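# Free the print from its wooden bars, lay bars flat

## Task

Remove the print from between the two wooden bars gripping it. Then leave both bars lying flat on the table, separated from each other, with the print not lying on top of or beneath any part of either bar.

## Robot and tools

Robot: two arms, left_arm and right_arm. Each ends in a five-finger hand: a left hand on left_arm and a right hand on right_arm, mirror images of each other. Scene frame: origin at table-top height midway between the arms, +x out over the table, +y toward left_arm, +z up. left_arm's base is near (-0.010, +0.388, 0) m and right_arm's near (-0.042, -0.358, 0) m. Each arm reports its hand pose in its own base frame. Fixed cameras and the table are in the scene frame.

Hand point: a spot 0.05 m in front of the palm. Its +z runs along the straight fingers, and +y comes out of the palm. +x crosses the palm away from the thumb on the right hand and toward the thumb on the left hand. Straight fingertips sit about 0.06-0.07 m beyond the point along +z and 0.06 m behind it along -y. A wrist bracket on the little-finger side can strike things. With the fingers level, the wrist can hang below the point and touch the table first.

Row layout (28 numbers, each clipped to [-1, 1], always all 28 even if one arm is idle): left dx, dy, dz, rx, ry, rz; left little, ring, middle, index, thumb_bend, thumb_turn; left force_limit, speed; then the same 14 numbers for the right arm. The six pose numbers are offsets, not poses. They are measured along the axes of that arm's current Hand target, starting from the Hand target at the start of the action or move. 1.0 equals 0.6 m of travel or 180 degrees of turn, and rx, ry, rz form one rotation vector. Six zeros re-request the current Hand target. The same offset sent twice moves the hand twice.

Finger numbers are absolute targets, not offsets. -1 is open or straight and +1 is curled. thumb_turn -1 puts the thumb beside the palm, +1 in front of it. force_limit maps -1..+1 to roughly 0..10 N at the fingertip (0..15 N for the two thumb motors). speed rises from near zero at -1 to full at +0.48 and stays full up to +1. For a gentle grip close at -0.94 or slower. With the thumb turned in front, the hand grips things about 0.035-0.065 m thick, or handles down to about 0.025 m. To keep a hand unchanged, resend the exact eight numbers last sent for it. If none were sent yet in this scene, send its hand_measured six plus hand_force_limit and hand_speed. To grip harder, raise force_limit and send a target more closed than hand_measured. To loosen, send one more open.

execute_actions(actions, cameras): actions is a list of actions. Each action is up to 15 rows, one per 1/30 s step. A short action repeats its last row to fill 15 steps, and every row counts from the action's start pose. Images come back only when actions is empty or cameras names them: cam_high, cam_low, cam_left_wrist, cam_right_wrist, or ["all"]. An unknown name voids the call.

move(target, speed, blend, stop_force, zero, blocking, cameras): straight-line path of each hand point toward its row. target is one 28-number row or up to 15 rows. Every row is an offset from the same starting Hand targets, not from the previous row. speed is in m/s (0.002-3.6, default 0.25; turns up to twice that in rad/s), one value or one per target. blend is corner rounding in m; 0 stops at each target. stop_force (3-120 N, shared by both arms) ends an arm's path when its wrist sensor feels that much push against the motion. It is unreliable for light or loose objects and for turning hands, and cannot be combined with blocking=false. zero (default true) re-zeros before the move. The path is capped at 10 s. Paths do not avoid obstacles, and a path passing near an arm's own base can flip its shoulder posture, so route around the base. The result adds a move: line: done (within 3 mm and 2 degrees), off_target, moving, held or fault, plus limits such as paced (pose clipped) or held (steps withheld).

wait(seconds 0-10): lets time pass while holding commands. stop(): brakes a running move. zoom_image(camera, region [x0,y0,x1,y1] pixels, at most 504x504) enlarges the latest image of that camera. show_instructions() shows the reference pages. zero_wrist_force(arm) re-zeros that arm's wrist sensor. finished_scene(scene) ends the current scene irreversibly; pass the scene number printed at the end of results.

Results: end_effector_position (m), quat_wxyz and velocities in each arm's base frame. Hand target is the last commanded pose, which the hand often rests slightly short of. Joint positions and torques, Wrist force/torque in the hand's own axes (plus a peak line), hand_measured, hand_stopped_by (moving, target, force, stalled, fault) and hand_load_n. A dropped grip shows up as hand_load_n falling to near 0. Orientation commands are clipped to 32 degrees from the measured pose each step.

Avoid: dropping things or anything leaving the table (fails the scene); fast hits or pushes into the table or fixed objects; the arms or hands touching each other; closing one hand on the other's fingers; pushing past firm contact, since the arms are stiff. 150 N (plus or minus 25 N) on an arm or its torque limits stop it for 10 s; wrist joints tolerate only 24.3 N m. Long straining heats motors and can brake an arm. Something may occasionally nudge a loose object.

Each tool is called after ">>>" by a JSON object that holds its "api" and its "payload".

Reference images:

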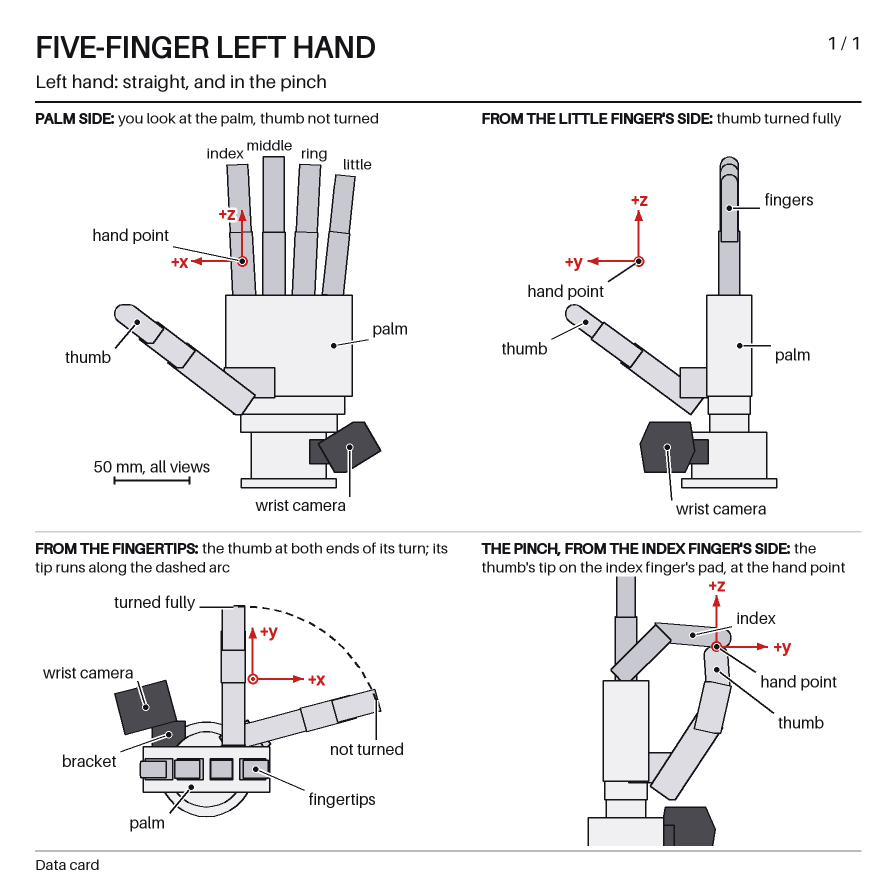

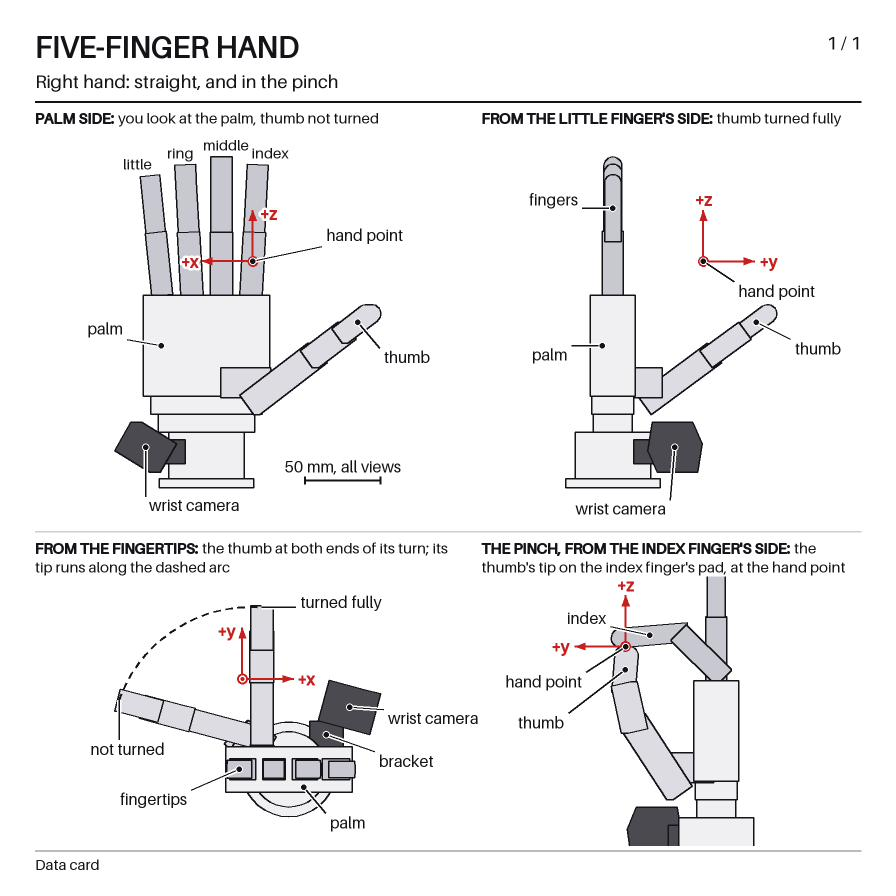

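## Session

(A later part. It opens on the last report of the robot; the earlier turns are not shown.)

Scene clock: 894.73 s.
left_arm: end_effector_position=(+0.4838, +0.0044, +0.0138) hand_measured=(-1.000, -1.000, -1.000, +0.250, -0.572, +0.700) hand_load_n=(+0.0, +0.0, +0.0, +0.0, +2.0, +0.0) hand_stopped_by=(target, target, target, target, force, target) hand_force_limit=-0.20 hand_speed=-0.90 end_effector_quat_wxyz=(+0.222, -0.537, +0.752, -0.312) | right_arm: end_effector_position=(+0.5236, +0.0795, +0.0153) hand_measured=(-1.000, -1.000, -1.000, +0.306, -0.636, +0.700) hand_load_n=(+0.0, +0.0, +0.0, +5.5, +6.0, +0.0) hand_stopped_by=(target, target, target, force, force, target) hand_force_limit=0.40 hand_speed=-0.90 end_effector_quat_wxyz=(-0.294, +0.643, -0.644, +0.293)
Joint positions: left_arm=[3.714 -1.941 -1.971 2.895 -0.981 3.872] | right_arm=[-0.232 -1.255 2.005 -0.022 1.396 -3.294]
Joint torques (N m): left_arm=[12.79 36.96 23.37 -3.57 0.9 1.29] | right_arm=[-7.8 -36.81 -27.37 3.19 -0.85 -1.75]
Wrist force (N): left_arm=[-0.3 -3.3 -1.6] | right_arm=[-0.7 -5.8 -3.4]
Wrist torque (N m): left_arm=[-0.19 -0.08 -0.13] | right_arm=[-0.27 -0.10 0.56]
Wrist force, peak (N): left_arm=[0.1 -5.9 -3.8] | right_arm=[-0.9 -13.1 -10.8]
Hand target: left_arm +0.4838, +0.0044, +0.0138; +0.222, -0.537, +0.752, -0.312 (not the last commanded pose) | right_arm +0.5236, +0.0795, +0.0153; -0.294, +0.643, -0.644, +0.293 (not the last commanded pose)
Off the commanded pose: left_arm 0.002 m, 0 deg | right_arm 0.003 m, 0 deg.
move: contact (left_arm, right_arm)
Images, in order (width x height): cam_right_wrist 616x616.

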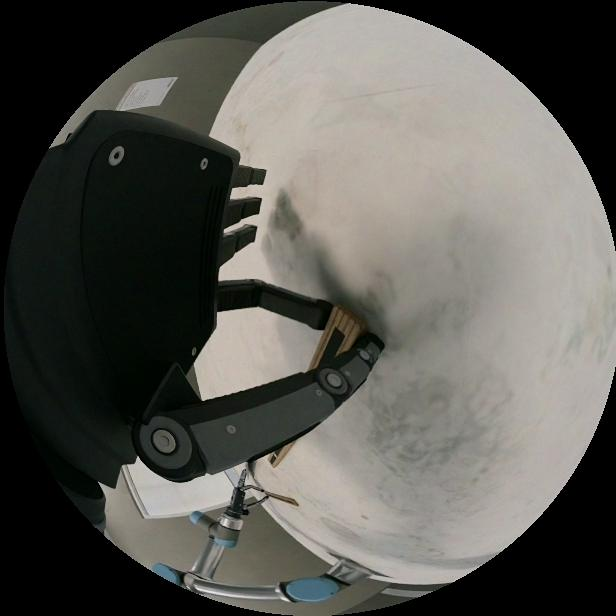

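>>> {"api": "move", "payload": {"target": [0,0,0,0,0,0,-1,-1,-1,0.22,-0.7,0.7,-0.2,-0.7,0,0,0,0,0,0,-1,-1,-1,0.22,-0.8,0.7,0.4,-0.7], "speed": 0.05}}

>>> {"api": "wait", "payload": {"seconds": 0.5, "cameras": ["cam_left_wrist","cam_right_wrist"]}}

>>> {"api": "zoom_image", "payload": {"camera": "cam_right_wrist", "region": [270, 240, 430, 400]}}

>>> {"api": "zoom_image", "payload": {"camera": "cam_left_wrist", "region": [190, 250, 340, 400]}}

Scene clock: 898.73 s.
left_arm: end_effector_position=(+0.4838, +0.0044, +0.0138) hand_measured=(-1.000, -1.000, -1.000, +0.220, -0.700, +0.700) hand_load_n=(+0.0, +0.0, +0.0, +0.0, +0.0, +0.0) hand_stopped_by=(target, target, target, target, target, target) hand_force_limit=-0.20 hand_speed=-0.70 end_effector_quat_wxyz=(+0.222, -0.537, +0.752, -0.312) | right_arm: end_effector_position=(+0.5236, +0.0795, +0.0153) hand_measured=(-1.000, -1.000, -1.000, +0.220, -0.790, +0.700) hand_load_n=(+0.0, +0.0, +0.0, +0.0, -13.5, -0.5) hand_stopped_by=(target, target, target, target, stalled, target) hand_force_limit=0.40 hand_speed=-0.70 end_effector_quat_wxyz=(-0.294, +0.643, -0.643, +0.294)
Joint positions: left_arm=[3.714 -1.941 -1.971 2.895 -0.981 3.872] | right_arm=[-0.232 -1.255 2.005 -0.022 1.396 -3.294]
Joint torques (N m): left_arm=[7.49 36.67 22.94 -3.31 -0.4 0.06] | right_arm=[-7.11 -23.81 -9.96 2.58 2.07 -1.72]
Wrist force (N): left_arm=[0.0 -0.7 -0.1] | right_arm=[-0.3 -25.0 -7.8]
Wrist torque (N m): left_arm=[-0.12 -0.03 -0.13] | right_arm=[-1.11 -0.01 0.39]
Wrist force, peak (N): left_arm=[-0.5 -4.4 -2.2] | right_arm=[-0.1 -26.0 -7.1]
Hand target: left_arm +0.4838, +0.0044, +0.0138; +0.222, -0.537, +0.752, -0.312 | right_arm +0.5236, +0.0795, +0.0153; -0.294, +0.643, -0.644, +0.293
Off the commanded pose: left_arm 0.000 m, 0 deg | right_arm 0.000 m, 0 deg.
move: done

Scene clock: 899.23 s.
left_arm: end_effector_position=(+0.4838, +0.0044, +0.0138) hand_measured=(-1.000, -1.000, -1.000, +0.220, -0.700, +0.700) hand_load_n=(+0.0, +0.0, +0.0, +0.0, -0.5, +0.0) hand_stopped_by=(target, target, target, target, target, target) hand_force_limit=-0.20 hand_speed=-0.70 end_effector_quat_wxyz=(+0.222, -0.537, +0.752, -0.312) | right_arm: end_effector_position=(+0.5236, +0.0795, +0.0153) hand_measured=(-1.000, -1.000, -1.000, +0.220, -0.790, +0.700) hand_load_n=(+0.0, +0.0, +0.0, +0.0, -13.5, -0.5) hand_stopped_by=(target, target, target, target, stalled, target) hand_force_limit=0.40 hand_speed=-0.70 end_effector_quat_wxyz=(-0.294, +0.643, -0.644, +0.293)
Joint positions: left_arm=[3.714 -1.941 -1.971 2.895 -0.981 3.872] | right_arm=[-0.232 -1.255 2.005 -0.022 1.396 -3.294]
Joint torques (N m): left_arm=[7.53 36.3 23.22 -3.32 -0.56 -0.23] | right_arm=[-6.74 -16.54 2.19 2.45 2.28 -1.53]
Wrist force (N): left_arm=[0.3 -0.7 0.0] | right_arm=[0.2 -25.3 -7.8]
Wrist torque (N m): left_arm=[-0.12 -0.08 -0.12] | right_arm=[-1.17 -0.09 0.41]
Wrist force, peak (N): left_arm=[-0.1 -0.7 -0.4] | right_arm=[0.1 -25.5 -7.5]
Hand target: left_arm +0.4838, +0.0044, +0.0138; +0.222, -0.537, +0.752, -0.312 | right_arm +0.5236, +0.0795, +0.0153; -0.294, +0.643, -0.644, +0.293
Off the commanded pose: left_arm 0.000 m, 0 deg | right_arm 0.000 m, 0 deg.
wait: 0.50 s; at rest by 0.17 s
Images, in order (width x height): cam_left_wrist 616x616, cam_right_wrist 616x616.

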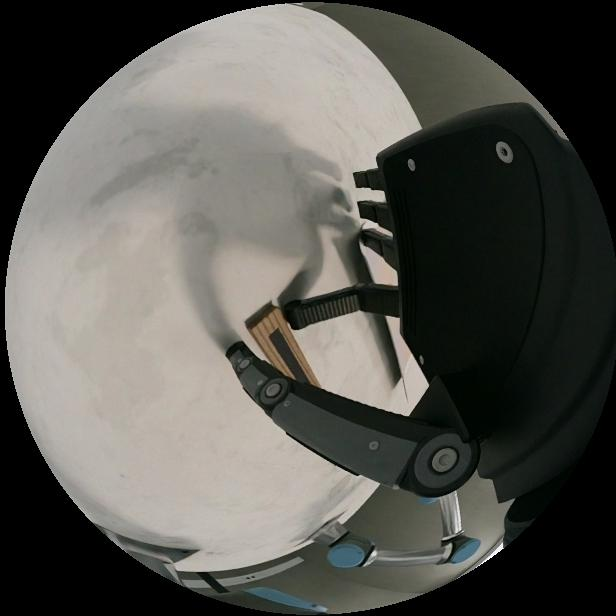

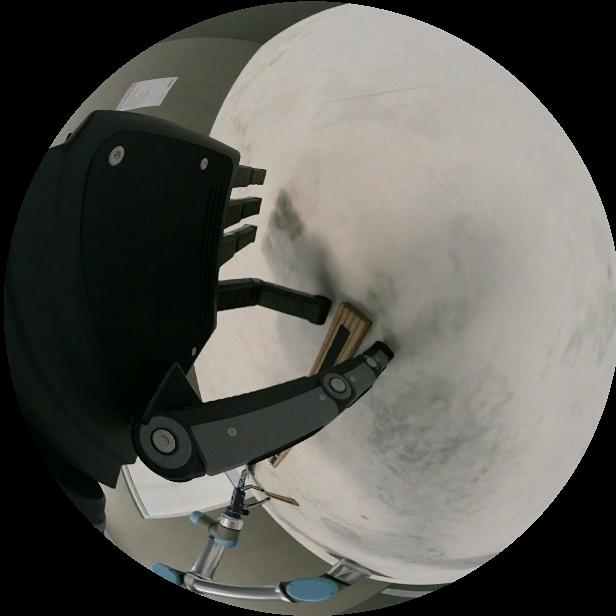

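Scaled by 3.150 from the camera's 616x616 image, which has a finer 880x880 frame.

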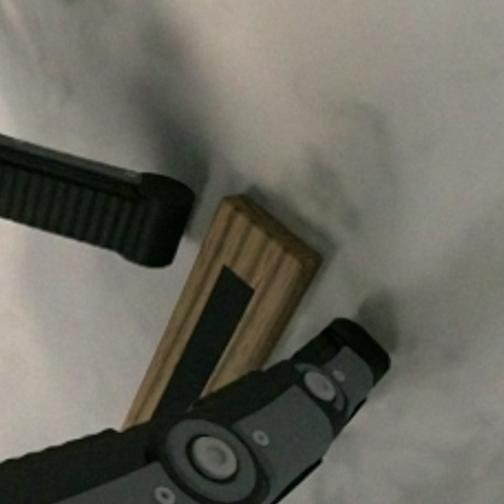

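Scaled by 3.360 from the camera's 616x616 image, which has a finer 880x880 frame.

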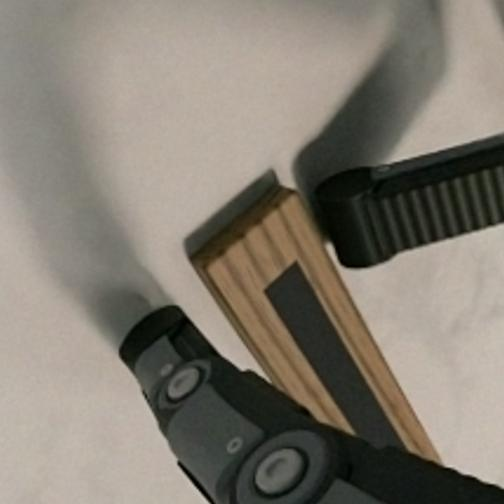

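>>> {"api": "move", "payload": {"target": [0,-0.01296,-0.0106,0,0,0,-1,-1,-1,0.22,-0.7,0.7,-0.2,-0.7,0,-0.0126,-0.0109,0,0,0,-1,-1,-1,0.22,-0.8,0.7,0.4,-0.7], "speed": 0.04, "cameras": ["cam_left_wrist","cam_right_wrist"]}}

>>> {"api": "zoom_image", "payload": {"camera": "cam_left_wrist", "region": [190, 250, 340, 400]}}

Scene clock: 904.00 s.
left_arm: end_effector_position=(+0.4847, +0.0041, +0.0238) hand_measured=(-1.000, -1.000, -1.000, +0.220, -0.700, +0.700) hand_load_n=(+0.0, +0.0, +0.0, +0.0, +0.0, +0.0) hand_stopped_by=(target, target, target, target, target, target) hand_force_limit=-0.20 hand_speed=-0.70 end_effector_quat_wxyz=(+0.222, -0.537, +0.752, -0.312) | right_arm: end_effector_position=(+0.5236, +0.0795, +0.0252) hand_measured=(-1.000, -1.000, -1.000, +0.220, -0.794, +0.700) hand_load_n=(+0.0, +0.0, +0.0, +0.0, +0.0, +0.0) hand_stopped_by=(target, target, target, target, stalled, target) hand_force_limit=0.40 hand_speed=-0.70 end_effector_quat_wxyz=(-0.294, +0.643, -0.644, +0.293)
Joint positions: left_arm=[3.711 -1.925 -1.96 2.869 -0.982 3.87] | right_arm=[-0.232 -1.272 1.996 0.004 1.396 -3.294]
Joint torques (N m): left_arm=[-12.4 36.25 24.98 -3.63 -0.64 -1.61] | right_arm=[-5.7 -38.71 -27.03 2.93 1.6 -1.08]
Wrist force (N): left_arm=[0.1 -0.4 -0.4] | right_arm=[-1.0 -2.3 -0.8]
Wrist torque (N m): left_arm=[-0.08 -0.06 0.03] | right_arm=[-0.02 -0.08 0.58]
Wrist force, peak (N): left_arm=[-0.2 -0.9 -0.3] | right_arm=[0.2 -25.7 -7.6]
Hand target: left_arm +0.4847, +0.0041, +0.0238; +0.222, -0.537, +0.752, -0.312 | right_arm +0.5236, +0.0795, +0.0253; -0.294, +0.643, -0.644, +0.293
Off the commanded pose: left_arm 0.000 m, 0 deg | right_arm 0.000 m, 0 deg.
move: done
Images, in order (width x height): cam_left_wrist 616x616, cam_right_wrist 616x616.

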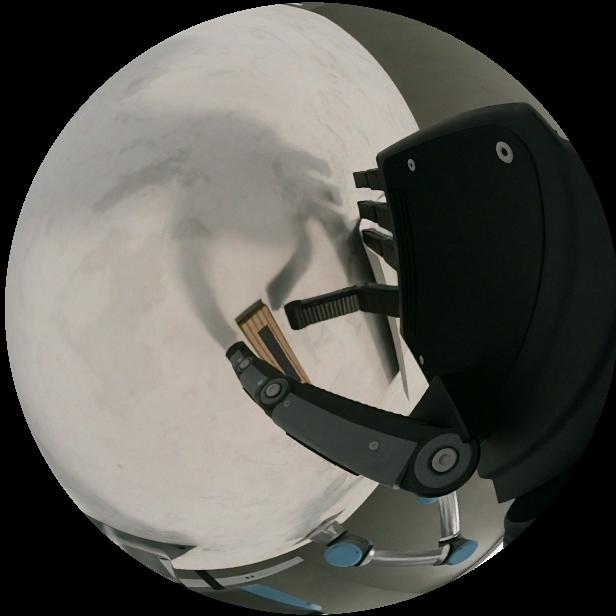

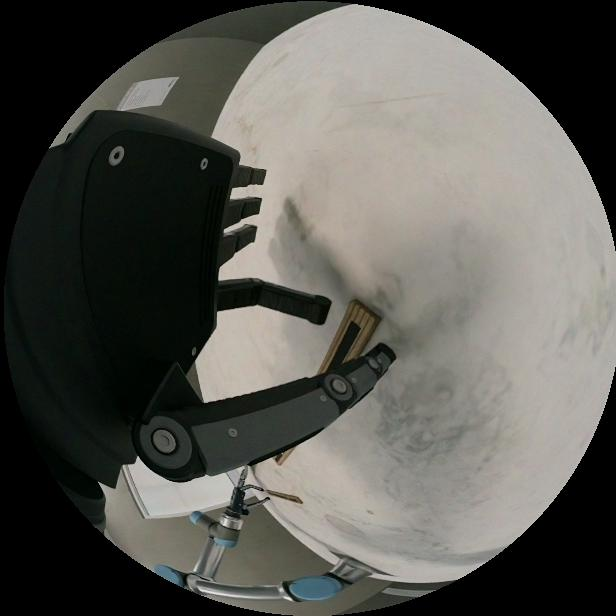

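Scaled by 3.360 from the camera's 616x616 image, which has a finer 880x880 frame.

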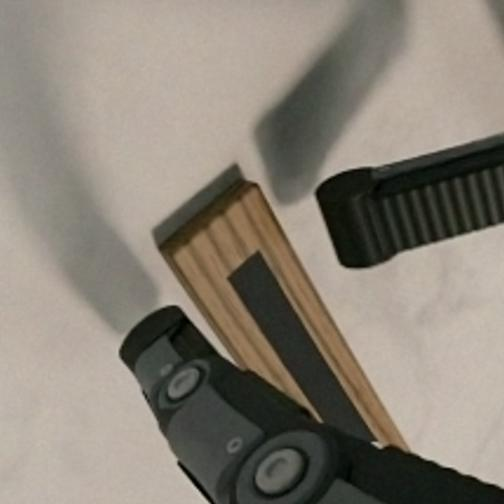

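>>> {"api": "move", "payload": {"target": [0,-0.1414,-0.1414,0,0,0,-1,-1,-1,0.22,-0.7,0.7,-0.2,-0.7,0,-0.151,-0.1312,0,0,0,-1,-1,-1,0.22,-0.8,0.7,0.4,-0.7], "speed": 0.12, "cameras": ["cam_high","cam_low"]}}

>>> {"api": "zoom_image", "payload": {"camera": "cam_high", "region": [250, 150, 470, 370]}}

Scene clock: 908.43 s.
left_arm: end_effector_position=(+0.4847, +0.0042, +0.1438) hand_measured=(-1.000, -1.000, -1.000, +0.220, -0.700, +0.700) hand_load_n=(+0.0, +0.0, +0.0, +0.0, +0.0, +0.0) hand_stopped_by=(target, target, target, target, target, target) hand_force_limit=-0.20 hand_speed=-0.70 end_effector_quat_wxyz=(+0.222, -0.537, +0.752, -0.312) | right_arm: end_effector_position=(+0.5235, +0.0794, +0.1452) hand_measured=(-1.000, -1.000, -1.000, +0.220, -0.794, +0.700) hand_load_n=(+0.0, +0.0, +0.0, +0.0, +0.0, +0.0) hand_stopped_by=(target, target, target, target, stalled, target) hand_force_limit=0.40 hand_speed=-0.70 end_effector_quat_wxyz=(-0.294, +0.643, -0.644, +0.293)
Joint positions: left_arm=[3.712 -1.76 -1.814 2.558 -0.982 3.871] | right_arm=[-0.232 -1.433 1.838 0.323 1.396 -3.295]
Joint torques (N m): left_arm=[13.85 35 27.88 -3.69 2.23 1.76] | right_arm=[-8.4 -34.82 -32.54 3.59 -3.06 -1.55]
Wrist force (N): left_arm=[-0.1 -0.5 -0.1] | right_arm=[-0.8 -2.3 -0.7]
Wrist torque (N m): left_arm=[-0.14 -0.01 -0.15] | right_arm=[0.00 -0.13 0.58]
Wrist force, peak (N): left_arm=[0.0 -1.1 -0.8] | right_arm=[-1.2 -3.1 -1.0]
Hand target: left_arm +0.4847, +0.0042, +0.1438; +0.222, -0.537, +0.752, -0.312 | right_arm +0.5235, +0.0794, +0.1453; -0.294, +0.643, -0.644, +0.293
Off the commanded pose: left_arm 0.000 m, 0 deg | right_arm 0.000 m, 0 deg.
move: done
Images, in order (width x height): cam_high 672x504, cam_low 672x504.

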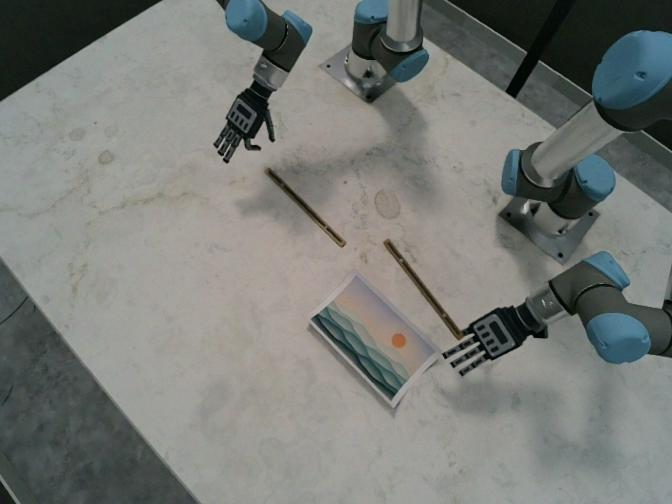

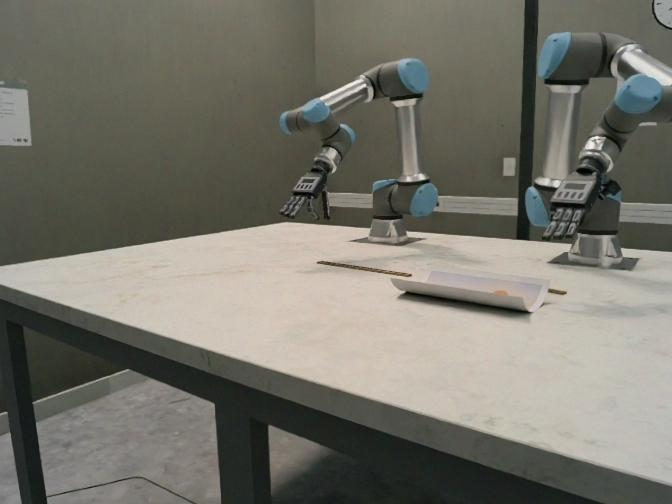

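Scaled by 2.291 from the camera's 672x504 image, which has a finer 960x720 frame.

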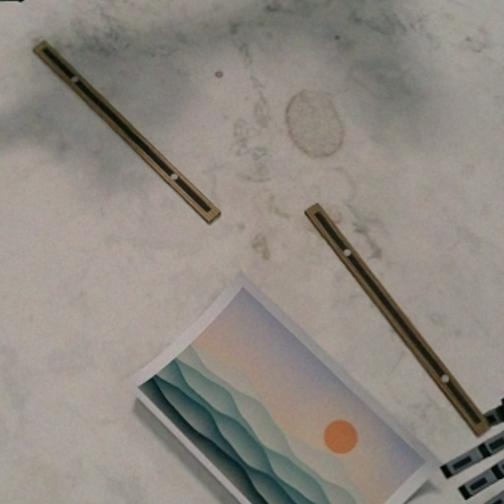

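>>> {"api": "zoom_image", "payload": {"camera": "cam_low", "region": [300, 220, 600, 340]}}

>>> {"api": "zoom_image", "payload": {"camera": "cam_high", "region": [380, 280, 500, 400]}}

Scaled by 1.680 from the camera's 672x504 image, which has a finer 960x720 frame.

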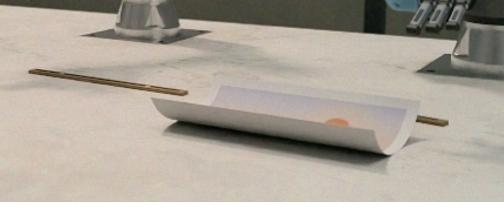

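Scaled by 4.200 from the camera's 672x504 image, which has a finer 960x720 frame.

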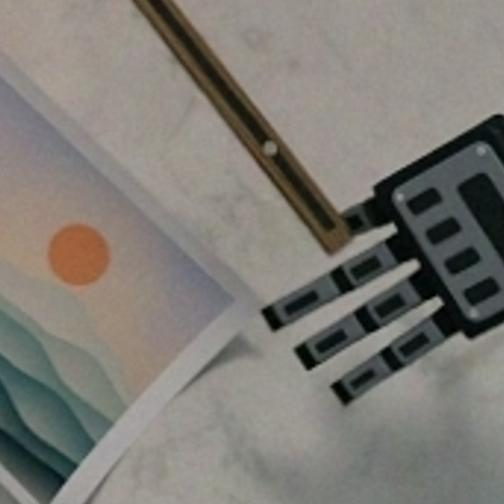

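>>> {"api": "finished_scene", "payload": {"scene": 1}}

The scene is finished: the task was done.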